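# Place a tray part into the raised fixture's pocket

## Task

Pick a single part out of the black tray and lay it in the pocket atop the raised fixture so that it sits flat, with the part's clipped corner lined up in the pocket's clipped corner.

## Robot and tools

Robot: two arms, left_arm and right_arm, each a six-joint arm with a two-finger parallel gripper. In the scene frame the origin is at table height, halfway between the two nominal arm bases; +z points up, +x reaches out over the table, and left_arm is on the +y side (arm names do not match image sides). Calibrated bases: left_arm root at (-0.048, +0.264, +0.038) m, right_arm root at (-0.008, -0.358, +0.046) m, both turned only slightly about z, with up along each base's +z.

Frames: each arm reports its gripper pose (end_effector_position in metres, end_effector_quat_wxyz), velocities, targets and wrist-camera pose in its own base frame. Fixed cameras and the table use the scene frame. Motion offsets are expressed along the axes of that arm's current Hand target. The fingers point along the gripper's +z and separate along its y. end_effector_position is the spot between the finger pads, just under 1 cm behind the tips. Reported poses can be wrong by a few centimetres, worse at long reach.

execute_actions(actions, cameras): actions is a list of actions; each action is a table of up to 15 rows, each row lasting one 1/30 s step, and a short table repeats its final row until 15 steps are used. Every row holds 14 numbers in [-1, 1], always for both arms: left_arm dx, dy, dz, rx, ry, rz, opening, then right_arm in that same order. The six pose numbers are an offset from the Hand target as it stood when that action began (every row counts from that same start, not from the row before); 1.0 equals 0.6 m for dx/dy/dz or 180 degrees, and rx, ry, rz form a single rotation vector. Repeating an offset in a new action moves further. An all-zero pose for an arm re-commands its current Hand target. opening is absolute, not an offset: +1 fully open (about 87 mm between pads), +0.5 about 69 mm, 0 about 43 mm, -0.5 about 18 mm, -1 closed. A 0 in the opening slot is a real command, so to leave a gripper alone resend its current value (shown under Tool commands). An empty actions list just reports state and images. cameras chooses images: omitted, null or ["all"] gives all, [] gives none; a wrong name invalidates the call. Cameras: cam_head_left, cam_head_right, cam_high, cam_low, cam_left_wrist, cam_right_wrist, each 896x504.

move(target, speed, blend, opening_speed, blocking, cameras): target is one 14-number row laid out as above, or a list of up to 15 such rows; every row is an offset from the Hand targets at the start of the move, not from the previous row. Grippers travel in straight lines taking the shorter rotation, all arms finishing together, within 0.5 to 10 s. speed is metres per second, 0.002 to 0.5 (default 0.25), one value or one per target; rotation is capped at twice that in rad/s. blend (m) rounds corners of a list. opening_speed (0.2 or more, in scale units per second) ramps the fingers. blocking=false returns after about 0.5 s while the move continues. Paths ignore obstacles and the other arm; grippers lag and can overshoot, especially when the arm is stretched. Avoid paths passing near an arm's own base, since the shoulder posture can flip. The result adds a move: line such as done, off_target, moving, held or fault, plus limits (paced means the commanded pose was clipped, held means steps were withheld). done means within 10 mm and 2 degrees; neither done nor off_target tells you about contact.

wait(seconds 0 to 10): lets time pass holding commands; a running move keeps going. stop: brakes a running move. zoom_image(camera, region [x0, y0, x1, y1] in pixels, at most 504x504) enlarges part of that camera's latest image. read_manual gives only licence texts. finished_scene(scene) ends the scene for good; use it only once the part sits correctly and will stay there without the robot.

Results: Hand target is the last commanded pose after clipping, and the next offsets start from it. Each step the controller limits the command to 100 mm and 20 degrees from the measured pose, so large jumps take several actions, and grippers often stop short or tilt from friction and weight. Check position and orientation after each motion and correct with a further offset. grip_measured gives finger position on the command scale; to grasp, command about 0.04 below the reading at first contact for full force (roughly 20 N per pad). Joint velocities within noise means the arm is still. Joint torques include gravity; joints 1 to 3 wrap sign at ±28 N m.

Cautions: something may occasionally pull a held part or bump a loose one. Dropping things, releasing a moving part, slamming, hard impacts or strong pushes reduce the outcome, and arms colliding hard can fail the scene. Anything leaving the table fails the task. An arm blocked by an object keeps pushing until you command its target back beyond the gripper. Holding loads, stretching out or pushing at unreachable poses heats motors: a MOTOR HOT line appears at 75 °C, and at 90 °C an OVER-TEMPERATURE FAULT folds that arm for the rest of the scene. Move smoothly and without wasted effort; time spent thinking also lets the simulation run.

Each tool is called after "Request:" as a command line: name --argument value for each argument, lists and objects as JSON in quotes; but a table of rows of numbers goes row by row, as --pt "numbers of a row", without its own name.

## Session

Request:
execute_actions --actions '[]'

Scene clock: 0.00 s.
left_arm: end_effector_position=(+0.4002, +0.0256, +0.0798) grip_measured=+1.000 end_effector_quat_wxyz=(+0.625, -0.031, +0.780, +0.027) | right_arm: end_effector_position=(+0.4057, -0.0239, +0.0765) grip_measured=+0.986 end_effector_quat_wxyz=(+0.633, +0.027, +0.772, -0.048)
Joint positions: left_arm=[0.05 1.558 0.384 0.954 -0.032 -0.002 1] | right_arm=[-0.017 1.62 0.384 1.041 0.091 -0.023 0.993]
Joint velocities: within noise
Joint torques (N m): no reading
Motor temperatures (°C): left_arm=[18 23 21 22 18 19 18] | right_arm=[21 24 23 26 20 20 18]
Heat: left arm: 23 °C; right arm: 26 °C.
Hand target: left_arm +0.4040, +0.0258, +0.0885; +0.635, -0.030, +0.771, +0.028 | right_arm +0.4087, -0.0239, +0.0835; +0.641, +0.027, +0.765, -0.048
Tool commands: left_gripper/opening=+1.0 right_gripper/opening=+1.0

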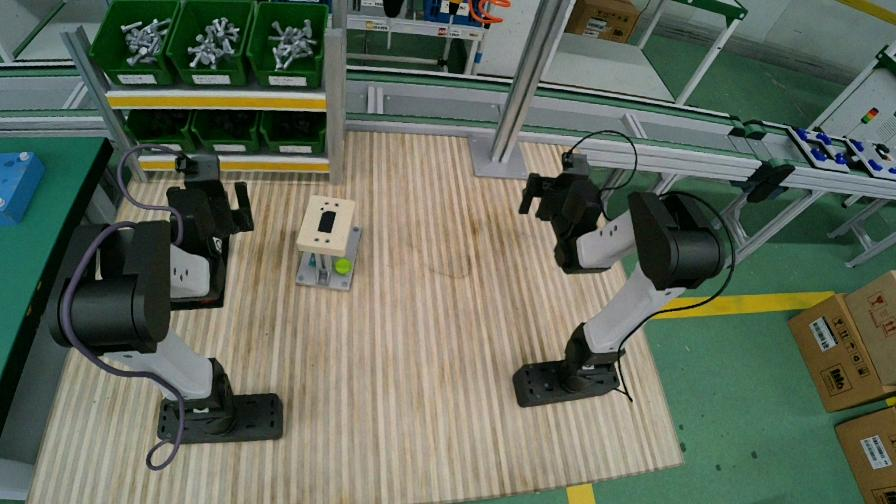

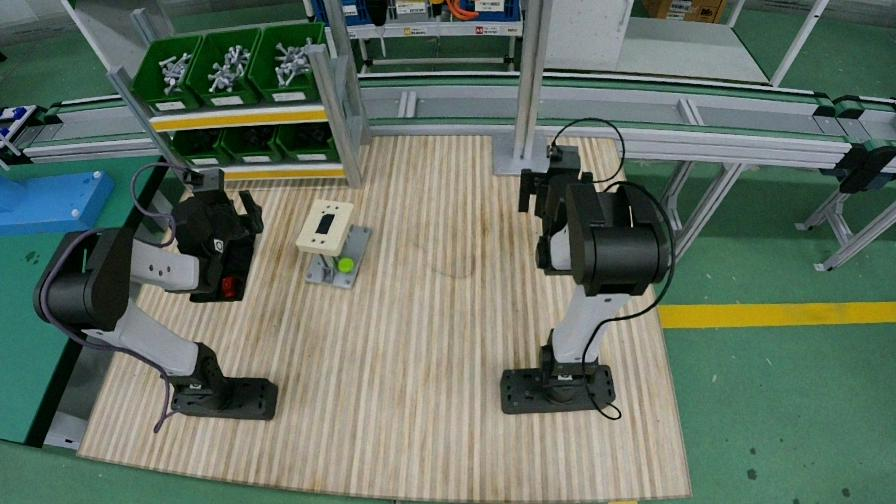

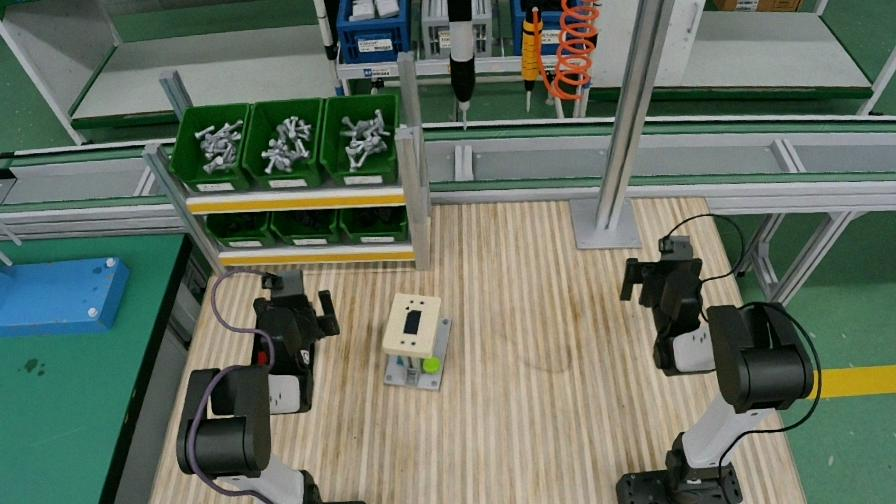

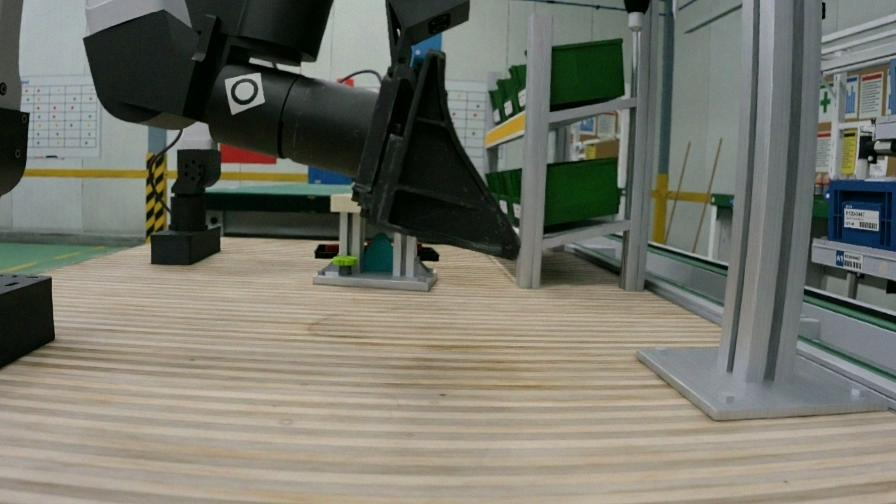

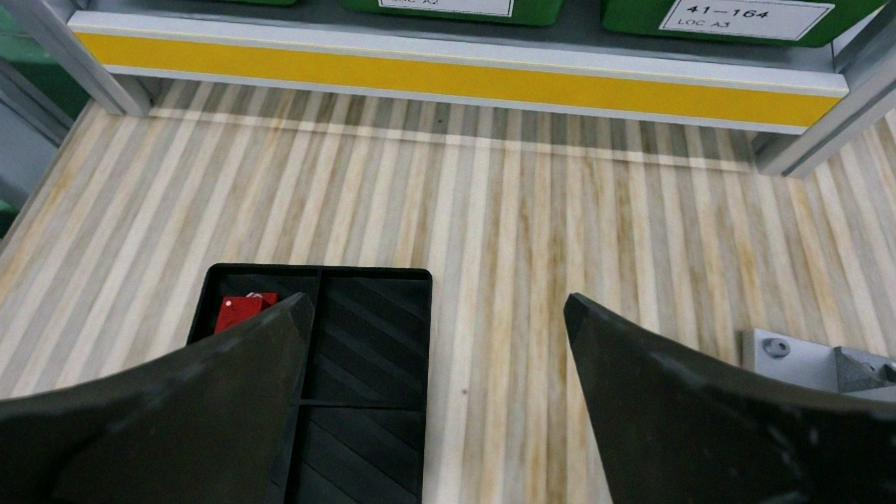

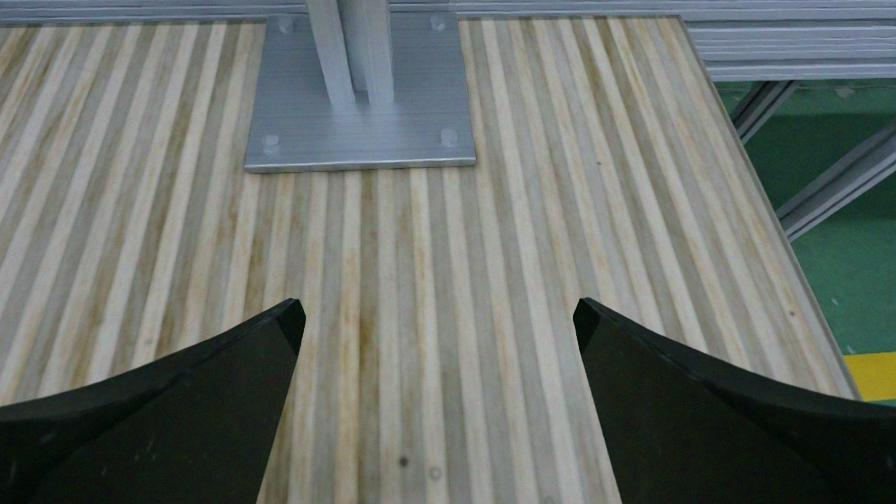

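Request:
move --target '[-0.3275,0,-0.234,0,0.439,0,1,0,0,0,0,0,0,1]'

Scene clock: 14.37 s.
left_arm: end_effector_position=(+0.3099, +0.0191, +0.2981) grip_measured=+1.000 end_effector_quat_wxyz=(+0.240, -0.035, +0.970, +0.016) | right_arm: end_effector_position=(+0.4057, -0.0239, +0.0765) grip_measured=+0.986 end_effector_quat_wxyz=(+0.633, +0.027, +0.772, -0.048)
Joint positions: left_arm=[0.05 1.636 2.09 -1.54 -0.024 -0.016 1] | right_arm=[-0.017 1.62 0.384 1.041 0.091 -0.023 0.993]
Joint velocities: within noise
Joint torques (N m): left_arm=[-0.29 -8.01 7.12 1.05 0.18 -0.04] | right_arm=[0.09 -5.74 5.22 1.86 -0.05 -0.04]
Motor temperatures (°C): left_arm=[18 24 22 26 18 19 18] | right_arm=[21 26 24 28 20 20 18]
Heat: left arm: 26 °C; right arm: 28 °C.
Hand target: left_arm +0.3044, +0.0167, +0.3082; +0.068, -0.040, +0.997, +0.006 | right_arm +0.4087, -0.0239, +0.0835; +0.641, +0.027, +0.765, -0.048
Off the commanded pose: left_arm 0.012 m, 28 deg; orientation clipped | right_arm 0.008 m, 1 deg.
joint sent to its limit (left arm) — joint 4 (wrist pitch), lower limit. The joint targets are off in orientation, not in position.
move: off_target (left_arm); limits=paced

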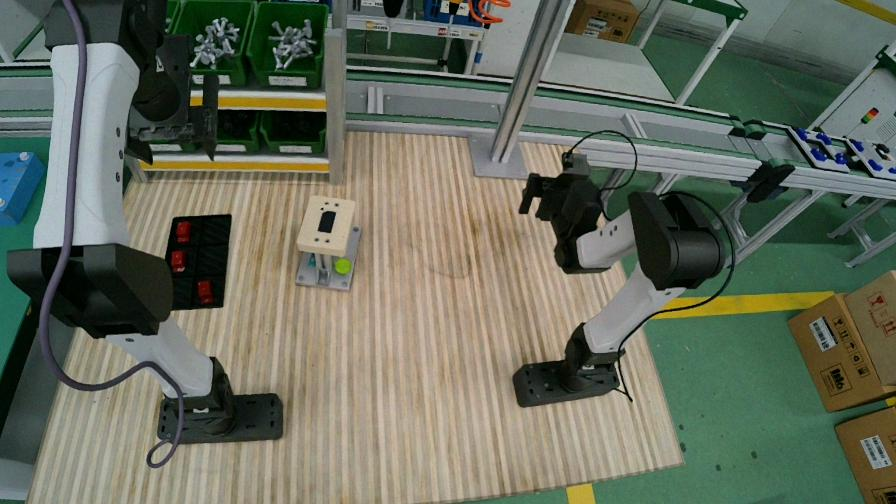

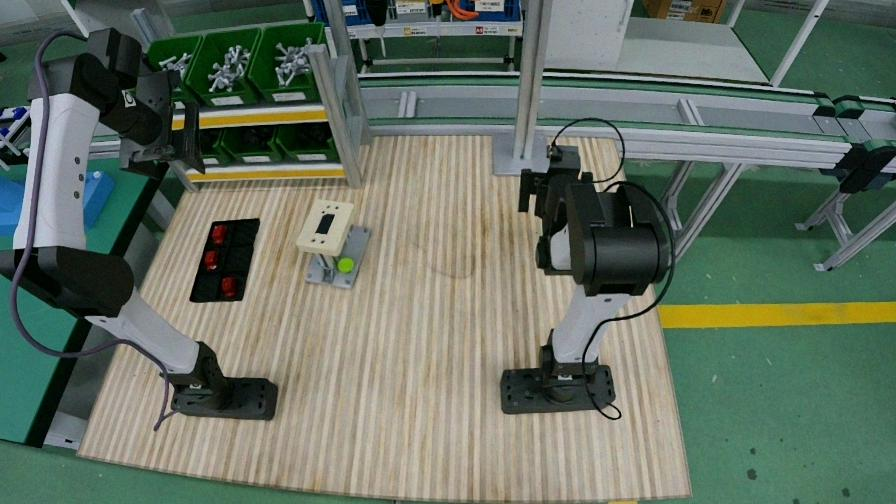

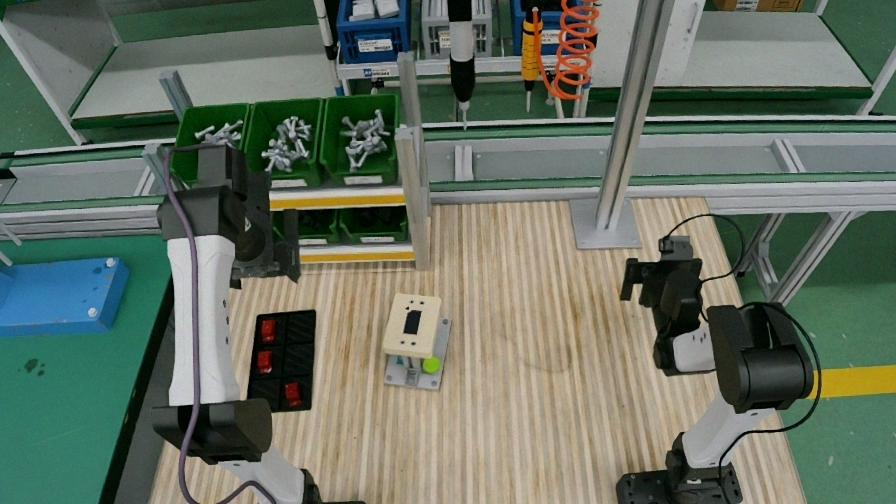

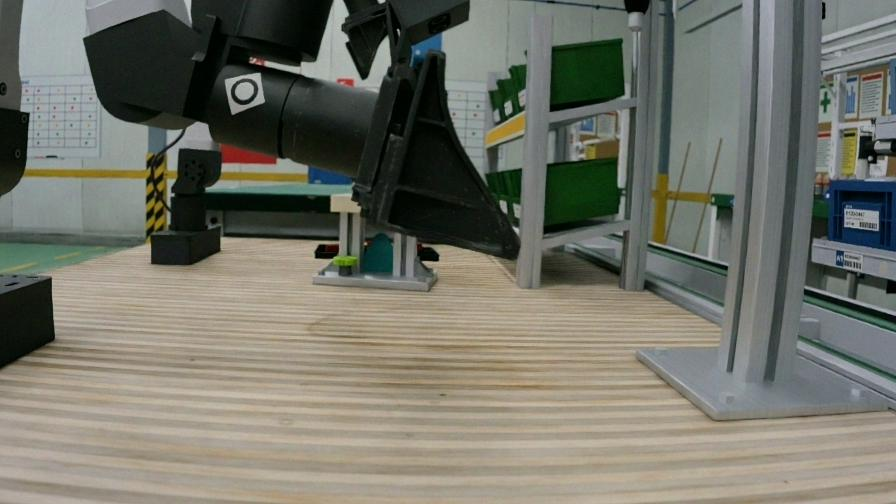

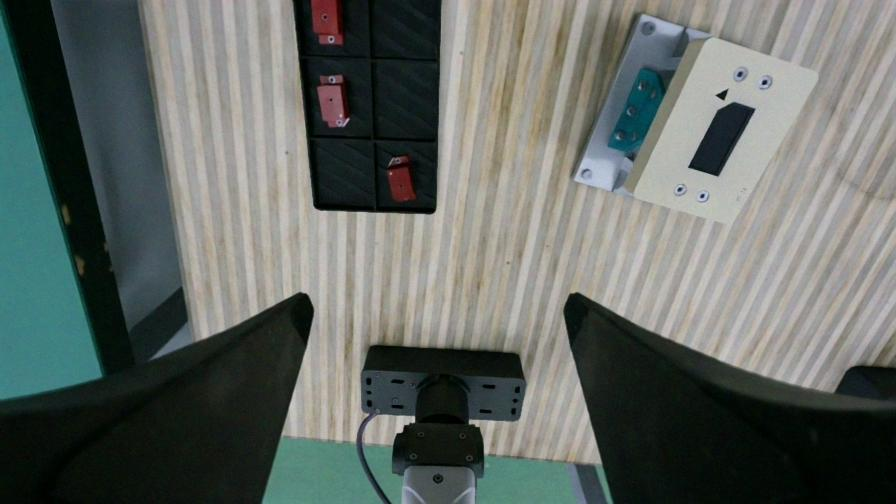

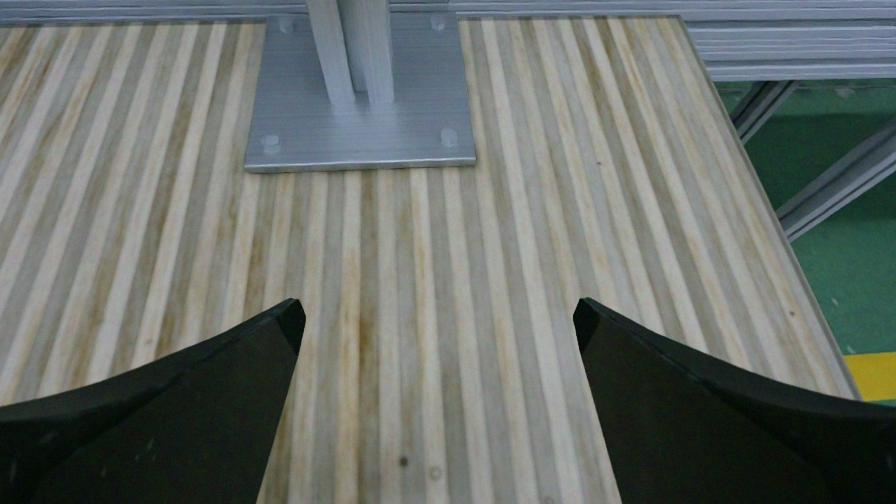

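Request:
zoom_image --camera "cam_left_wrist" --region '[290, 0, 450, 220]'

Request:
zoom_image --camera "cam_left_wrist" --region '[620, 30, 830, 230]'

Request:
zoom_image --camera "cam_low" --region '[300, 180, 460, 300]'

Scaled by 2.291 from the camera's 896x504 image, which has a finer 1280x720 frame.

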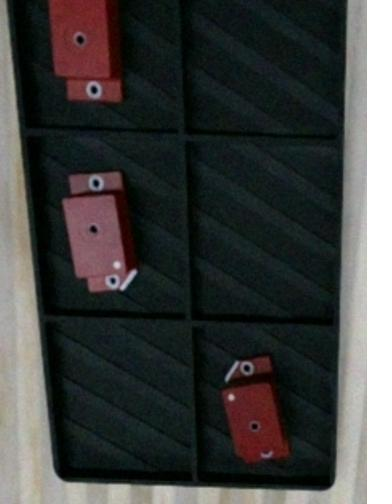

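Scaled by 2.400 from the camera's 896x504 image, which has a finer 1280x720 frame.

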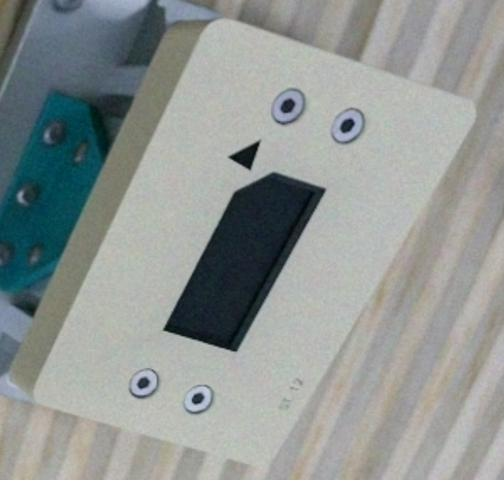

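Scaled by 3.150 from the camera's 896x504 image, which has a finer 1280x720 frame.

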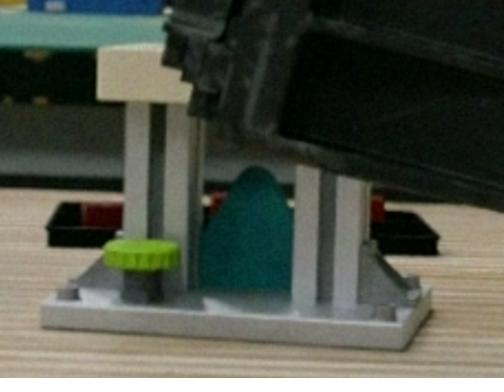

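Request:
move --target '[0.1545,0.07,0.329,0,0.043,0,1,0,0,0,0,0,0,1]' --cameras '["cam_left_wrist","cam_high"]'

Scene clock: 42.67 s.
left_arm: end_effector_position=(+0.2316, +0.0525, +0.1032) grip_measured=+1.000 end_effector_quat_wxyz=(-0.005, -0.043, +0.999, +0.003) | right_arm: end_effector_position=(+0.4057, -0.0239, +0.0765) grip_measured=+0.986 end_effector_quat_wxyz=(+0.633, +0.027, +0.772, -0.048)
Joint positions: left_arm=[0.198 1.609 1.27 -1.241 -0.008 0.112 1] | right_arm=[-0.017 1.62 0.384 1.041 0.091 -0.023 0.993]
Joint velocities: within noise
Joint torques (N m): left_arm=[0.16 -5.67 5.93 0.53 0.11 0.11] | right_arm=[0.09 -5.74 5.22 1.86 -0.05 -0.04]
Motor temperatures (°C): left_arm=[18 26 24 24 18 19 18] | right_arm=[21 27 25 30 20 20 18]
Heat: left arm: 26 °C; right arm: 30 °C.
Hand target: left_arm +0.2361, +0.0547, +0.1004; +0.000, -0.040, +0.999, +0.003 | right_arm +0.4087, -0.0239, +0.0835; +0.641, +0.027, +0.765, -0.048
Off the commanded pose: left_arm 0.006 m, 1 deg | right_arm 0.008 m, 1 deg.
move: done
Images, in order (width x height): cam_high 896x504, cam_left_wrist 896x504.

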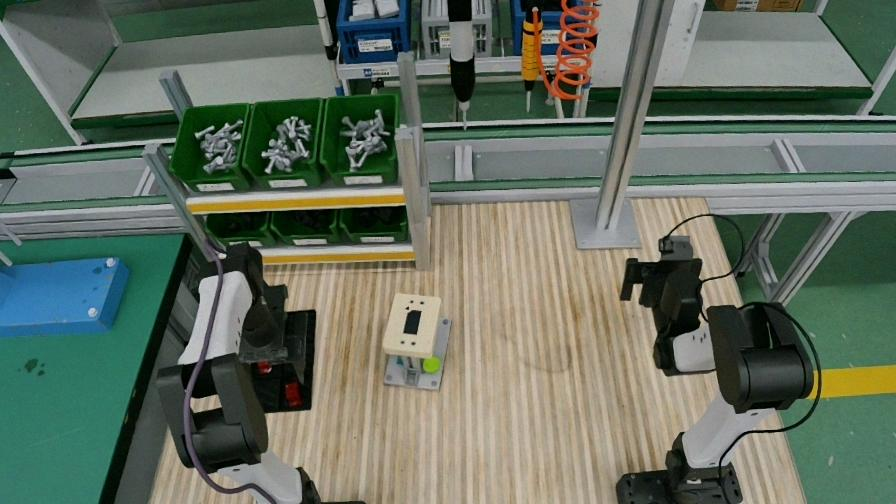

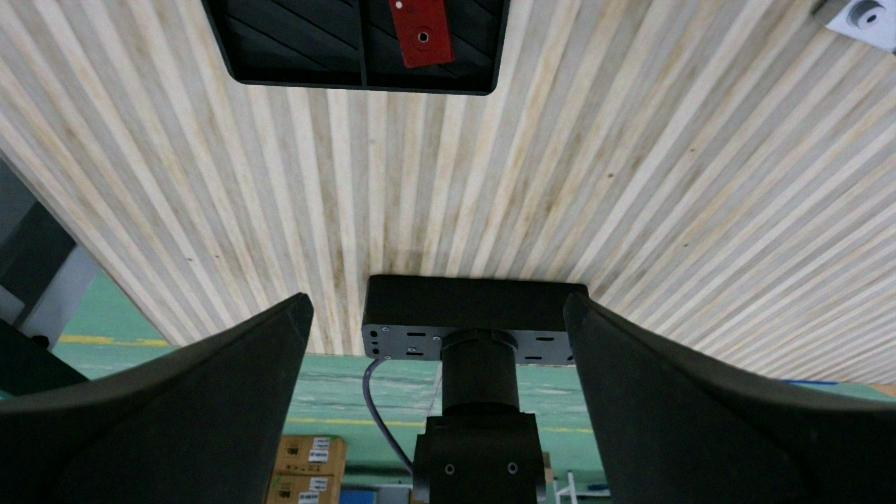

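Request:
execute_actions --actions '[]' --cameras '["cam_low","cam_head_left","cam_left_wrist"]'

Request:
zoom_image --camera "cam_low" --region '[250, 80, 550, 300]'

Request:
zoom_image --camera "cam_head_left" --region '[100, 150, 380, 330]'

Scene clock: 63.97 s.
left_arm: end_effector_position=(+0.2318, +0.0526, +0.1032) grip_measured=+1.000 end_effector_quat_wxyz=(-0.005, -0.042, +0.999, +0.003) | right_arm: end_effector_position=(+0.4057, -0.0239, +0.0765) grip_measured=+0.986 end_effector_quat_wxyz=(+0.633, +0.027, +0.772, -0.048)
Joint positions: left_arm=[0.198 1.609 1.27 -1.24 -0.008 0.113 1] | right_arm=[-0.017 1.62 0.384 1.041 0.091 -0.023 0.993]
Joint velocities: within noise
Joint torques (N m): left_arm=[0.16 -5.67 5.93 0.53 0.11 0.11] | right_arm=[0.1 -5.72 5.22 1.86 -0.06 -0.04]
Motor temperatures (°C): left_arm=[18 26 23 23 18 19 18] | right_arm=[21 27 25 31 20 20 18]
Heat: left arm: 26 °C; right arm: 31 °C.
Hand target: left_arm +0.2360, +0.0547, +0.1004; +0.000, -0.040, +0.999, +0.003 | right_arm +0.4087, -0.0239, +0.0835; +0.641, +0.027, +0.765, -0.048
Tool commands: left_gripper/opening=+1.0 right_gripper/opening=+1.0
Off the commanded pose: left_arm 0.006 m, 1 deg | right_arm 0.008 m, 1 deg.
Images, in order (width x height): cam_head_left 896x504, cam_low 896x504, cam_left_wrist 896x504.

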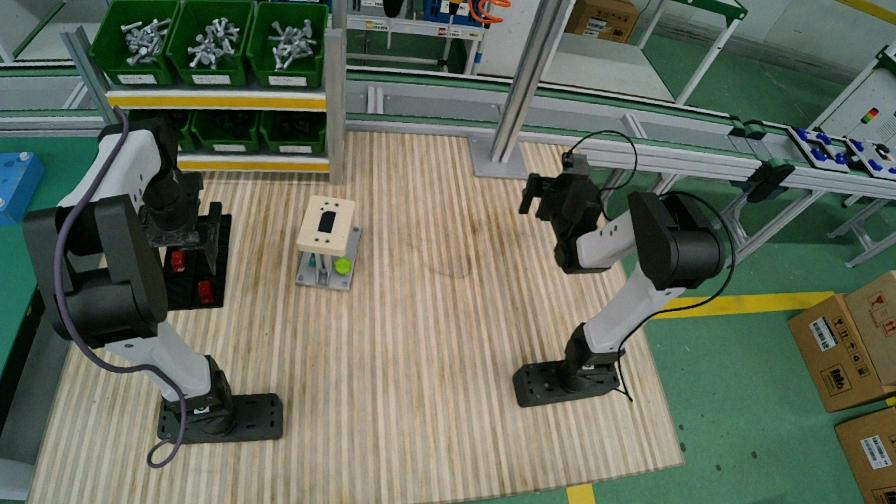

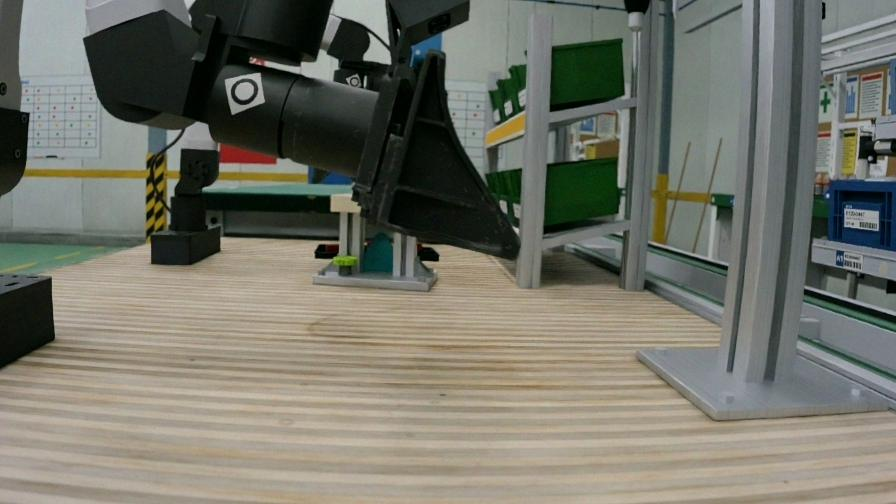

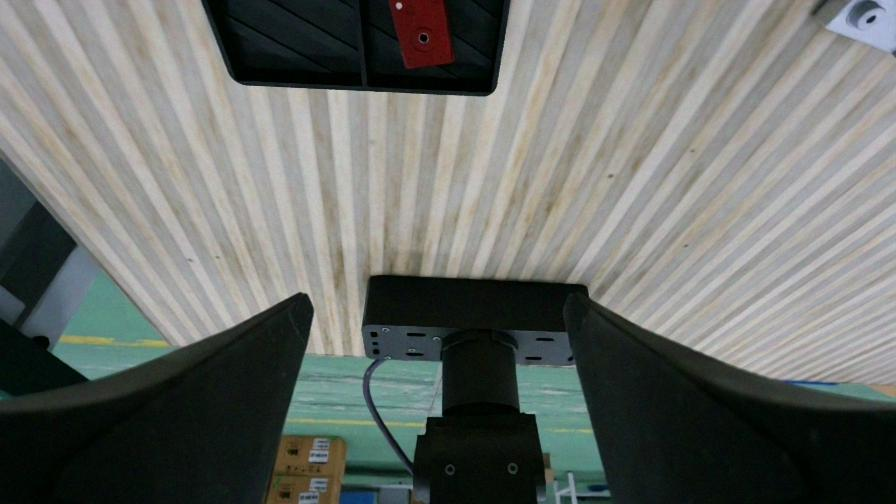

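Scaled by 1.680 from the camera's 896x504 image, which has a finer 1280x720 frame.

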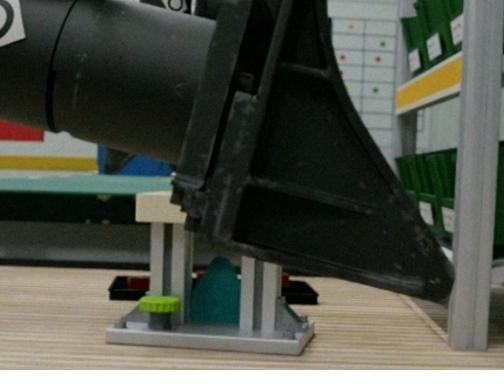

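Scaled by 1.800 from the camera's 896x504 image, which has a finer 1280x720 frame.

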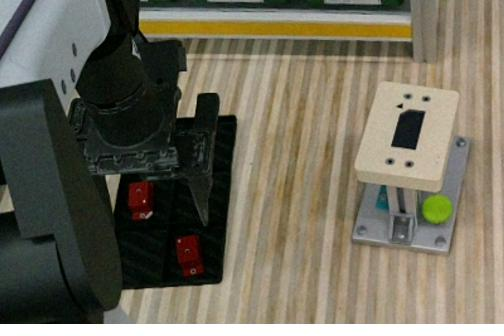

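Request:
move --target '[0,0,0,0,-0.045,0,1,0,0,0,0,0,0,1]' --cameras '["cam_left_wrist","cam_high"]'

Request:
zoom_image --camera "cam_high" --region '[180, 220, 460, 420]'

Scene clock: 77.40 s.
left_arm: end_effector_position=(+0.2317, +0.0542, +0.0965) grip_measured=+1.000 end_effector_quat_wxyz=(+0.049, -0.042, +0.998, +0.009) | right_arm: end_effector_position=(+0.4057, -0.0239, +0.0765) grip_measured=+0.986 end_effector_quat_wxyz=(+0.633, +0.027, +0.772, -0.048)
Joint positions: left_arm=[0.208 1.507 1.156 -1.119 -0.001 0.124 1] | right_arm=[-0.017 1.62 0.384 1.041 0.091 -0.023 0.993]
Joint velocities: within noise
Joint torques (N m): left_arm=[0.31 -8.25 5.71 0.75 0.24 0.11] | right_arm=[0.09 -5.74 5.23 1.86 -0.05 -0.04]
Motor temperatures (°C): left_arm=[18 26 23 23 18 19 18] | right_arm=[21 27 25 31 20 20 18]
Heat: left arm: 26 °C; right arm: 31 °C.
Hand target: left_arm +0.2360, +0.0546, +0.1004; +0.071, -0.039, +0.997, +0.006 | right_arm +0.4087, -0.0239, +0.0835; +0.641, +0.027, +0.765, -0.048
Off the commanded pose: left_arm 0.006 m, 2 deg | right_arm 0.008 m, 1 deg.
move: done
Images, in order (width x height): cam_high 896x504, cam_left_wrist 896x504.

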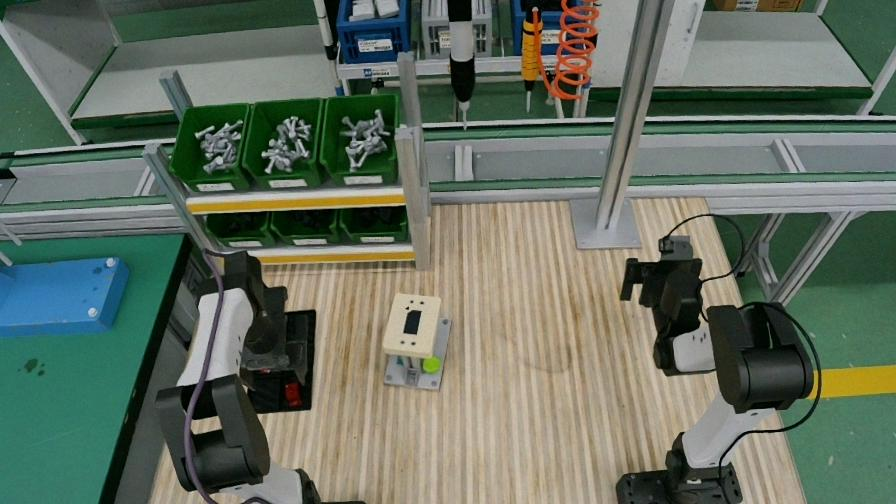

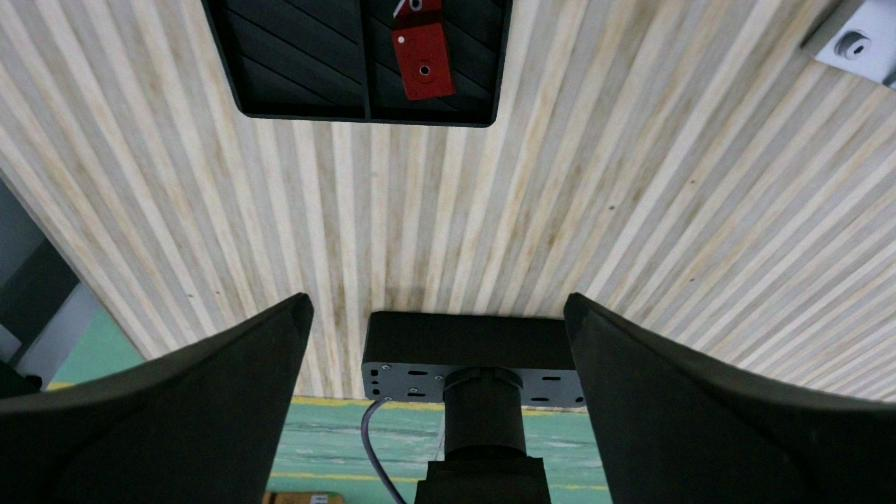

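Scaled by 1.800 from the camera's 896x504 image, which has a finer 1280x720 frame.

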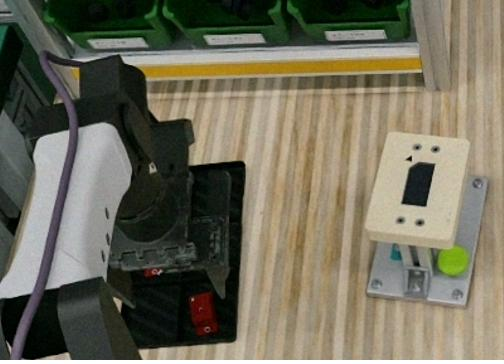

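Request:
move --target '[-0.046,0.012,0.09,0,0,0,1,0,0,0,0,0,0,1]' --cameras '["cam_left_wrist","cam_high"]'

Request:
zoom_image --camera "cam_high" --region '[180, 220, 460, 420]'

Scene clock: 90.43 s.
left_arm: end_effector_position=(+0.2660, +0.0643, +0.0544) grip_measured=+1.000 end_effector_quat_wxyz=(+0.066, -0.042, +0.997, +0.011) | right_arm: end_effector_position=(+0.4057, -0.0239, +0.0765) grip_measured=+0.986 end_effector_quat_wxyz=(+0.633, +0.027, +0.772, -0.048)
Joint positions: left_arm=[0.217 1.642 1.123 -0.918 0.001 0.133 1] | right_arm=[-0.017 1.62 0.384 1.041 0.091 -0.023 0.993]
Joint velocities: within noise
Joint torques (N m): left_arm=[0.29 -5.74 5.96 0.8 0.24 0.11] | right_arm=[0.1 -5.72 5.22 1.86 -0.06 -0.04]
Motor temperatures (°C): left_arm=[18 26 24 23 18 19 18] | right_arm=[21 27 25 32 20 20 18]
Heat: left arm: 26 °C; right arm: 32 °C.
Hand target: left_arm +0.2704, +0.0650, +0.0509; +0.071, -0.040, +0.997, +0.006 | right_arm +0.4087, -0.0239, +0.0835; +0.641, +0.027, +0.765, -0.048
Off the commanded pose: left_arm 0.006 m, 1 deg | right_arm 0.008 m, 1 deg.
move: done
Images, in order (width x height): cam_high 896x504, cam_left_wrist 896x504.

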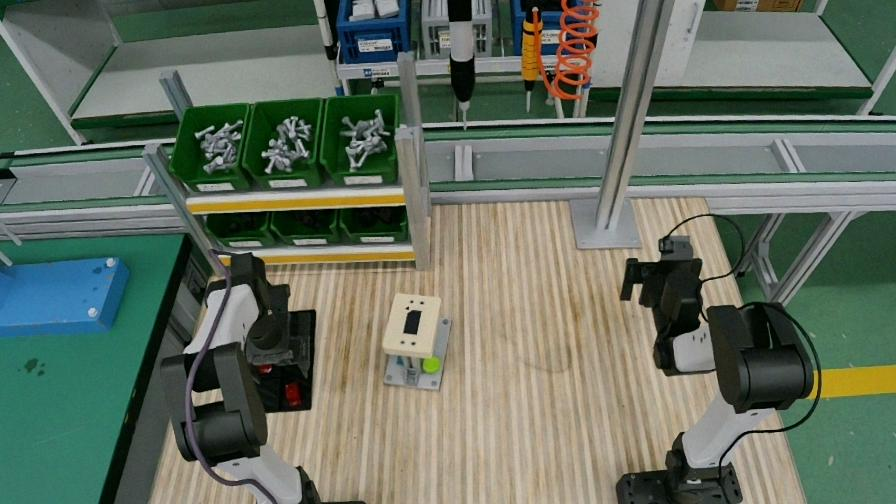

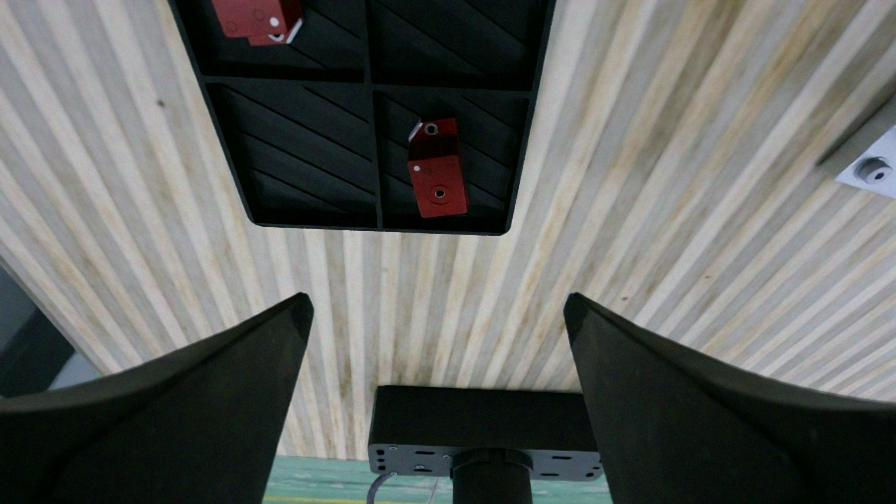

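Scaled by 1.800 from the camera's 896x504 image, which has a finer 1280x720 frame.

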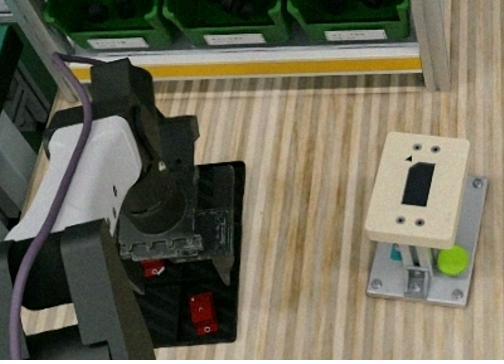

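Request:
move --target '[0.0,0.002,0.055,0,0.022,-0.045,0.3,0,0,0,0,0,0,1]' --cameras '["cam_left_wrist","cam_high"]'

Request:
zoom_image --camera "cam_high" --region '[180, 220, 460, 420]'

Scene clock: 109.00 s.
left_arm: end_effector_position=(+0.2689, +0.0661, +0.0208) grip_measured=+0.300 end_effector_quat_wxyz=(+0.029, -0.103, +0.994, +0.003) | right_arm: end_effector_position=(+0.4057, -0.0239, +0.0765) grip_measured=+0.986 end_effector_quat_wxyz=(+0.633, +0.027, +0.772, -0.048)
Joint positions: left_arm=[0.237 1.77 1.123 -0.865 0.001 0.031 0.65] | right_arm=[-0.017 1.62 0.384 1.041 0.091 -0.023 0.993]
Joint velocities: within noise
Joint torques (N m): left_arm=[0.2 -6.54 6.24 0.66 0.19 -0.08] | right_arm=[0.09 -5.72 5.23 1.86 -0.05 -0.04]
Motor temperatures (°C): left_arm=[18 26 24 23 18 19 18] | right_arm=[21 27 25 32 20 20 18]
Heat: left arm: 26 °C; right arm: 32 °C.
Hand target: left_arm +0.2748, +0.0668, +0.0182; +0.037, -0.110, +0.993, +0.000 | right_arm +0.4087, -0.0239, +0.0835; +0.641, +0.027, +0.765, -0.048
Off the commanded pose: left_arm 0.007 m, 1 deg | right_arm 0.008 m, 1 deg.
move: done
Images, in order (width x height): cam_high 896x504, cam_left_wrist 896x504.

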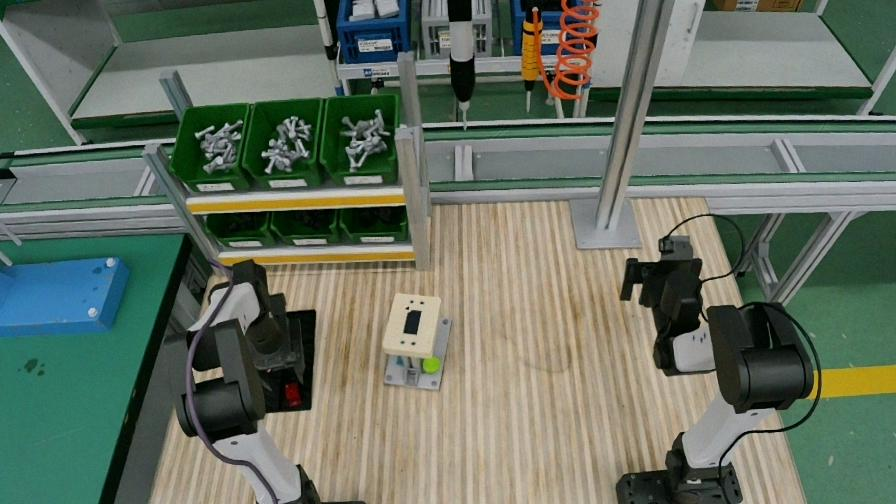

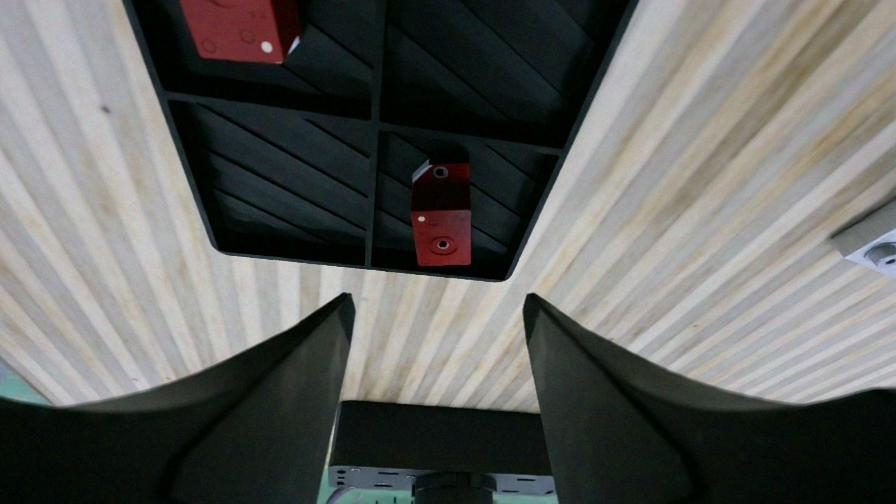

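Scaled by 1.800 from the camera's 896x504 image, which has a finer 1280x720 frame.

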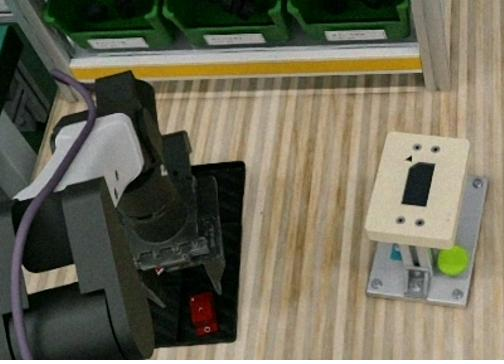

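Request:
move --target '[0.0,-0.001,0.055,0,0,0,0.3,0,0,0,0,0,0,1]' --speed 0.12 --cameras '["cam_left_wrist","cam_low"]'

Scene clock: 114.23 s.
left_arm: end_effector_position=(+0.2747, +0.0673, -0.0100) grip_measured=+0.300 end_effector_quat_wxyz=(+0.034, -0.104, +0.994, +0.004) | right_arm: end_effector_position=(+0.4057, -0.0239, +0.0765) grip_measured=+0.986 end_effector_quat_wxyz=(+0.633, +0.027, +0.772, -0.048)
Joint positions: left_arm=[0.237 1.836 1.07 -0.737 0.001 0.027 0.65] | right_arm=[-0.017 1.62 0.384 1.041 0.091 -0.023 0.993]
Joint velocities: within noise
Joint torques (N m): left_arm=[-0.08 -6.67 5.16 0.69 0.19 -0.09] | right_arm=[0.09 -5.72 5.22 1.86 -0.05 -0.04]
Motor temperatures (°C): left_arm=[18 26 24 23 18 19 18] | right_arm=[21 27 25 32 20 20 18]
Heat: left arm: 26 °C; right arm: 32 °C.
Hand target: left_arm +0.2774, +0.0665, -0.0147; +0.037, -0.110, +0.993, +0.000 | right_arm +0.4087, -0.0239, +0.0835; +0.641, +0.027, +0.765, -0.048
Off the commanded pose: left_arm 0.005 m, 1 deg | right_arm 0.008 m, 1 deg.
move: done
Images, in order (width x height): cam_low 896x504, cam_left_wrist 896x504.

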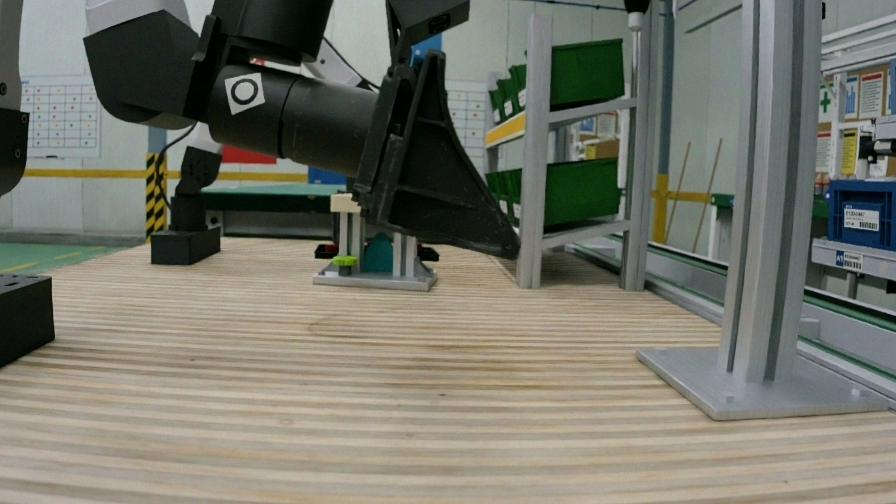

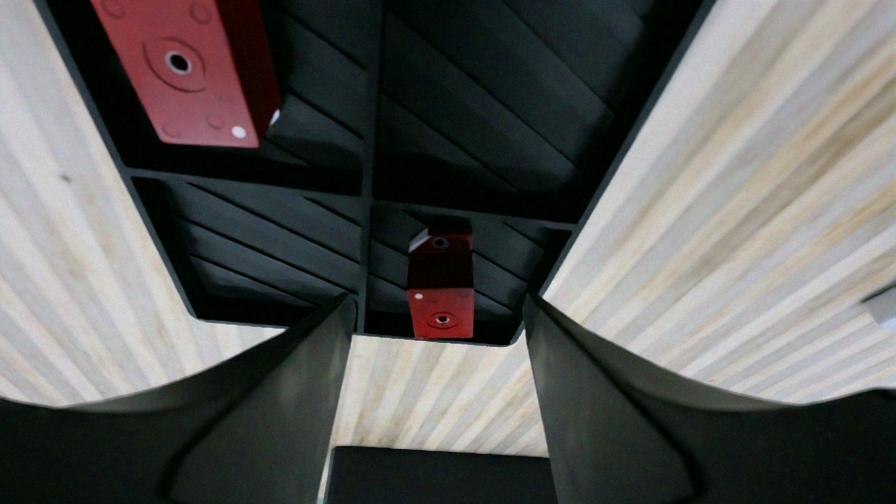

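Request:
move --target '[0.006,0.002,0.018,0,0,0,-0.1,0,0,0,0,0,0,1]' --speed 0.1 --cameras '["cam_left_wrist","cam_low"]'

Request:
zoom_image --camera "cam_left_wrist" --region '[320, 200, 560, 400]'

Scene clock: 126.57 s.
left_arm: end_effector_position=(+0.2726, +0.0668, -0.0207) grip_measured=-0.100 end_effector_quat_wxyz=(+0.035, -0.104, +0.994, +0.004) | right_arm: end_effector_position=(+0.4057, -0.0239, +0.0765) grip_measured=+0.986 end_effector_quat_wxyz=(+0.633, +0.027, +0.772, -0.048)
Joint positions: left_arm=[0.237 1.849 1.038 -0.69 0.001 0.027 0.45] | right_arm=[-0.017 1.62 0.384 1.041 0.091 -0.023 0.993]
Joint velocities: within noise
Joint torques (N m): left_arm=[0.27 -6.58 4.93 0.69 0.19 -0.04] | right_arm=[0.08 -5.74 5.22 1.86 -0.06 -0.04]
Motor temperatures (°C): left_arm=[18 27 24 23 18 19 18] | right_arm=[21 27 25 33 20 20 17]
Heat: left arm: 27 °C; right arm: 33 °C.
Hand target: left_arm +0.2744, +0.0670, -0.0257; +0.037, -0.110, +0.993, +0.000 | right_arm +0.4087, -0.0239, +0.0835; +0.641, +0.027, +0.765, -0.048
Off the commanded pose: left_arm 0.005 m, 1 deg | right_arm 0.008 m, 1 deg.
move: done
Images, in order (width x height): cam_low 896x504, cam_left_wrist 896x504.

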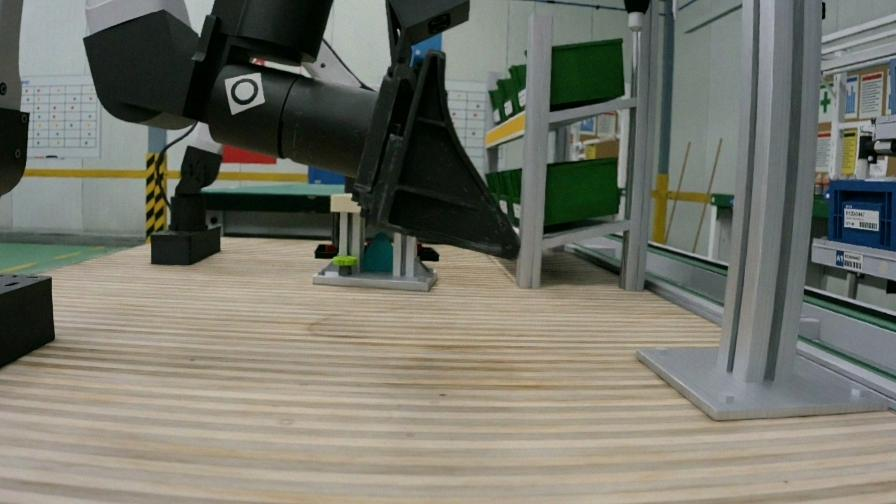

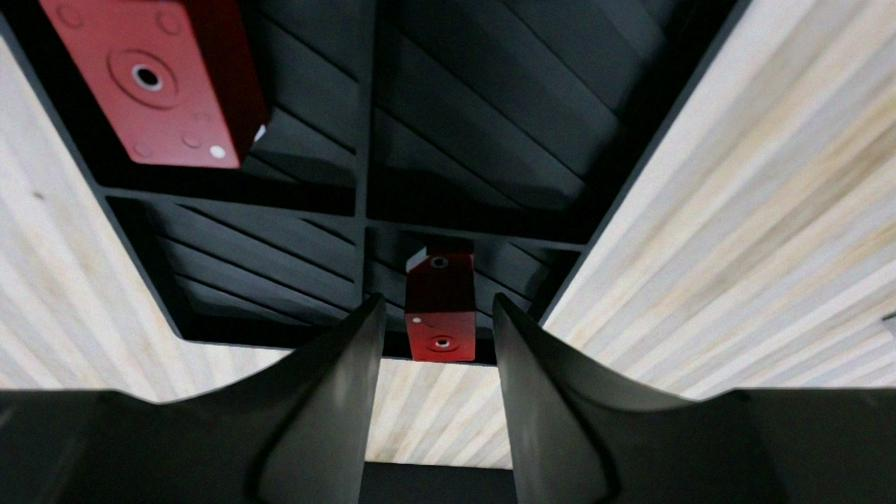

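Scaled by 2.100 from the camera's 896x504 image, which has a finer 1280x720 frame.

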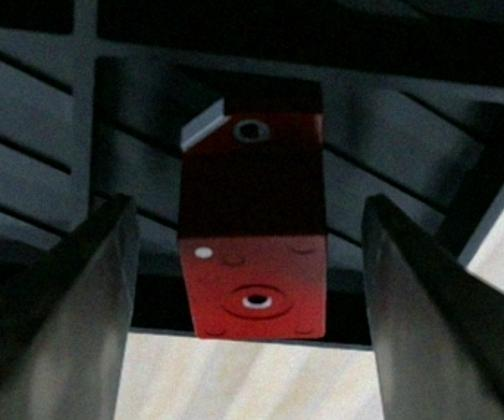

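Request:
move --target '[0,0,0,0,0,0,-0.7,0,0,0,0,0,0,1]' --opening_speed 0.4 --cameras '["cam_left_wrist"]'

Scene clock: 133.40 s.
left_arm: end_effector_position=(+0.2728, +0.0667, -0.0208) grip_measured=-0.400 end_effector_quat_wxyz=(+0.035, -0.104, +0.994, +0.004) | right_arm: end_effector_position=(+0.4057, -0.0239, +0.0765) grip_measured=+0.986 end_effector_quat_wxyz=(+0.633, +0.027, +0.772, -0.048)
Joint positions: left_arm=[0.237 1.849 1.038 -0.689 0.002 0.027 0.3] | right_arm=[-0.017 1.62 0.384 1.041 0.091 -0.023 0.993]
Joint velocities: within noise
Joint torques (N m): left_arm=[0.27 -6.58 4.93 0.69 0.19 -0.05] | right_arm=[0.09 -5.72 5.22 1.86 -0.06 -0.04]
Motor temperatures (°C): left_arm=[18 27 24 23 18 19 18] | right_arm=[21 27 25 33 20 20 17]
Heat: left arm: 27 °C; right arm: 33 °C.
Hand target: left_arm +0.2744, +0.0669, -0.0257; +0.037, -0.110, +0.993, +0.000 | right_arm +0.4087, -0.0239, +0.0835; +0.641, +0.027, +0.765, -0.048
Off the commanded pose: left_arm 0.005 m, 1 deg | right_arm 0.008 m, 1 deg.
move: done
Images, in order (width x height): cam_left_wrist 896x504.

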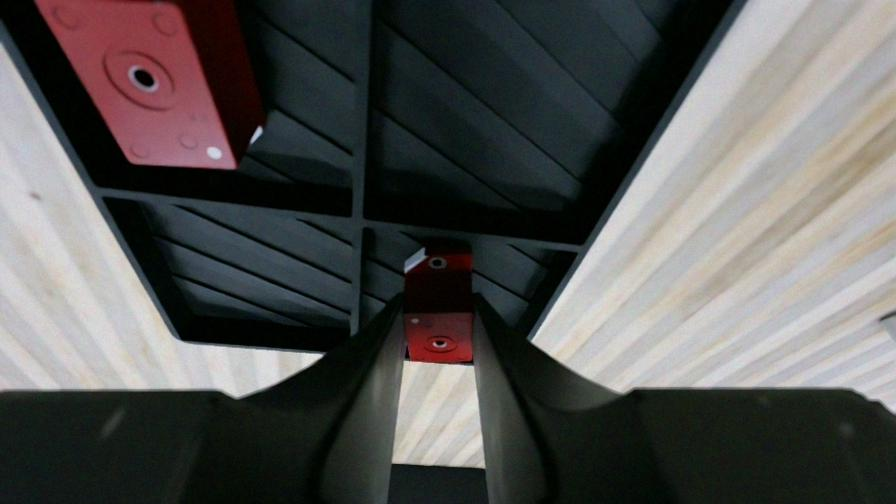

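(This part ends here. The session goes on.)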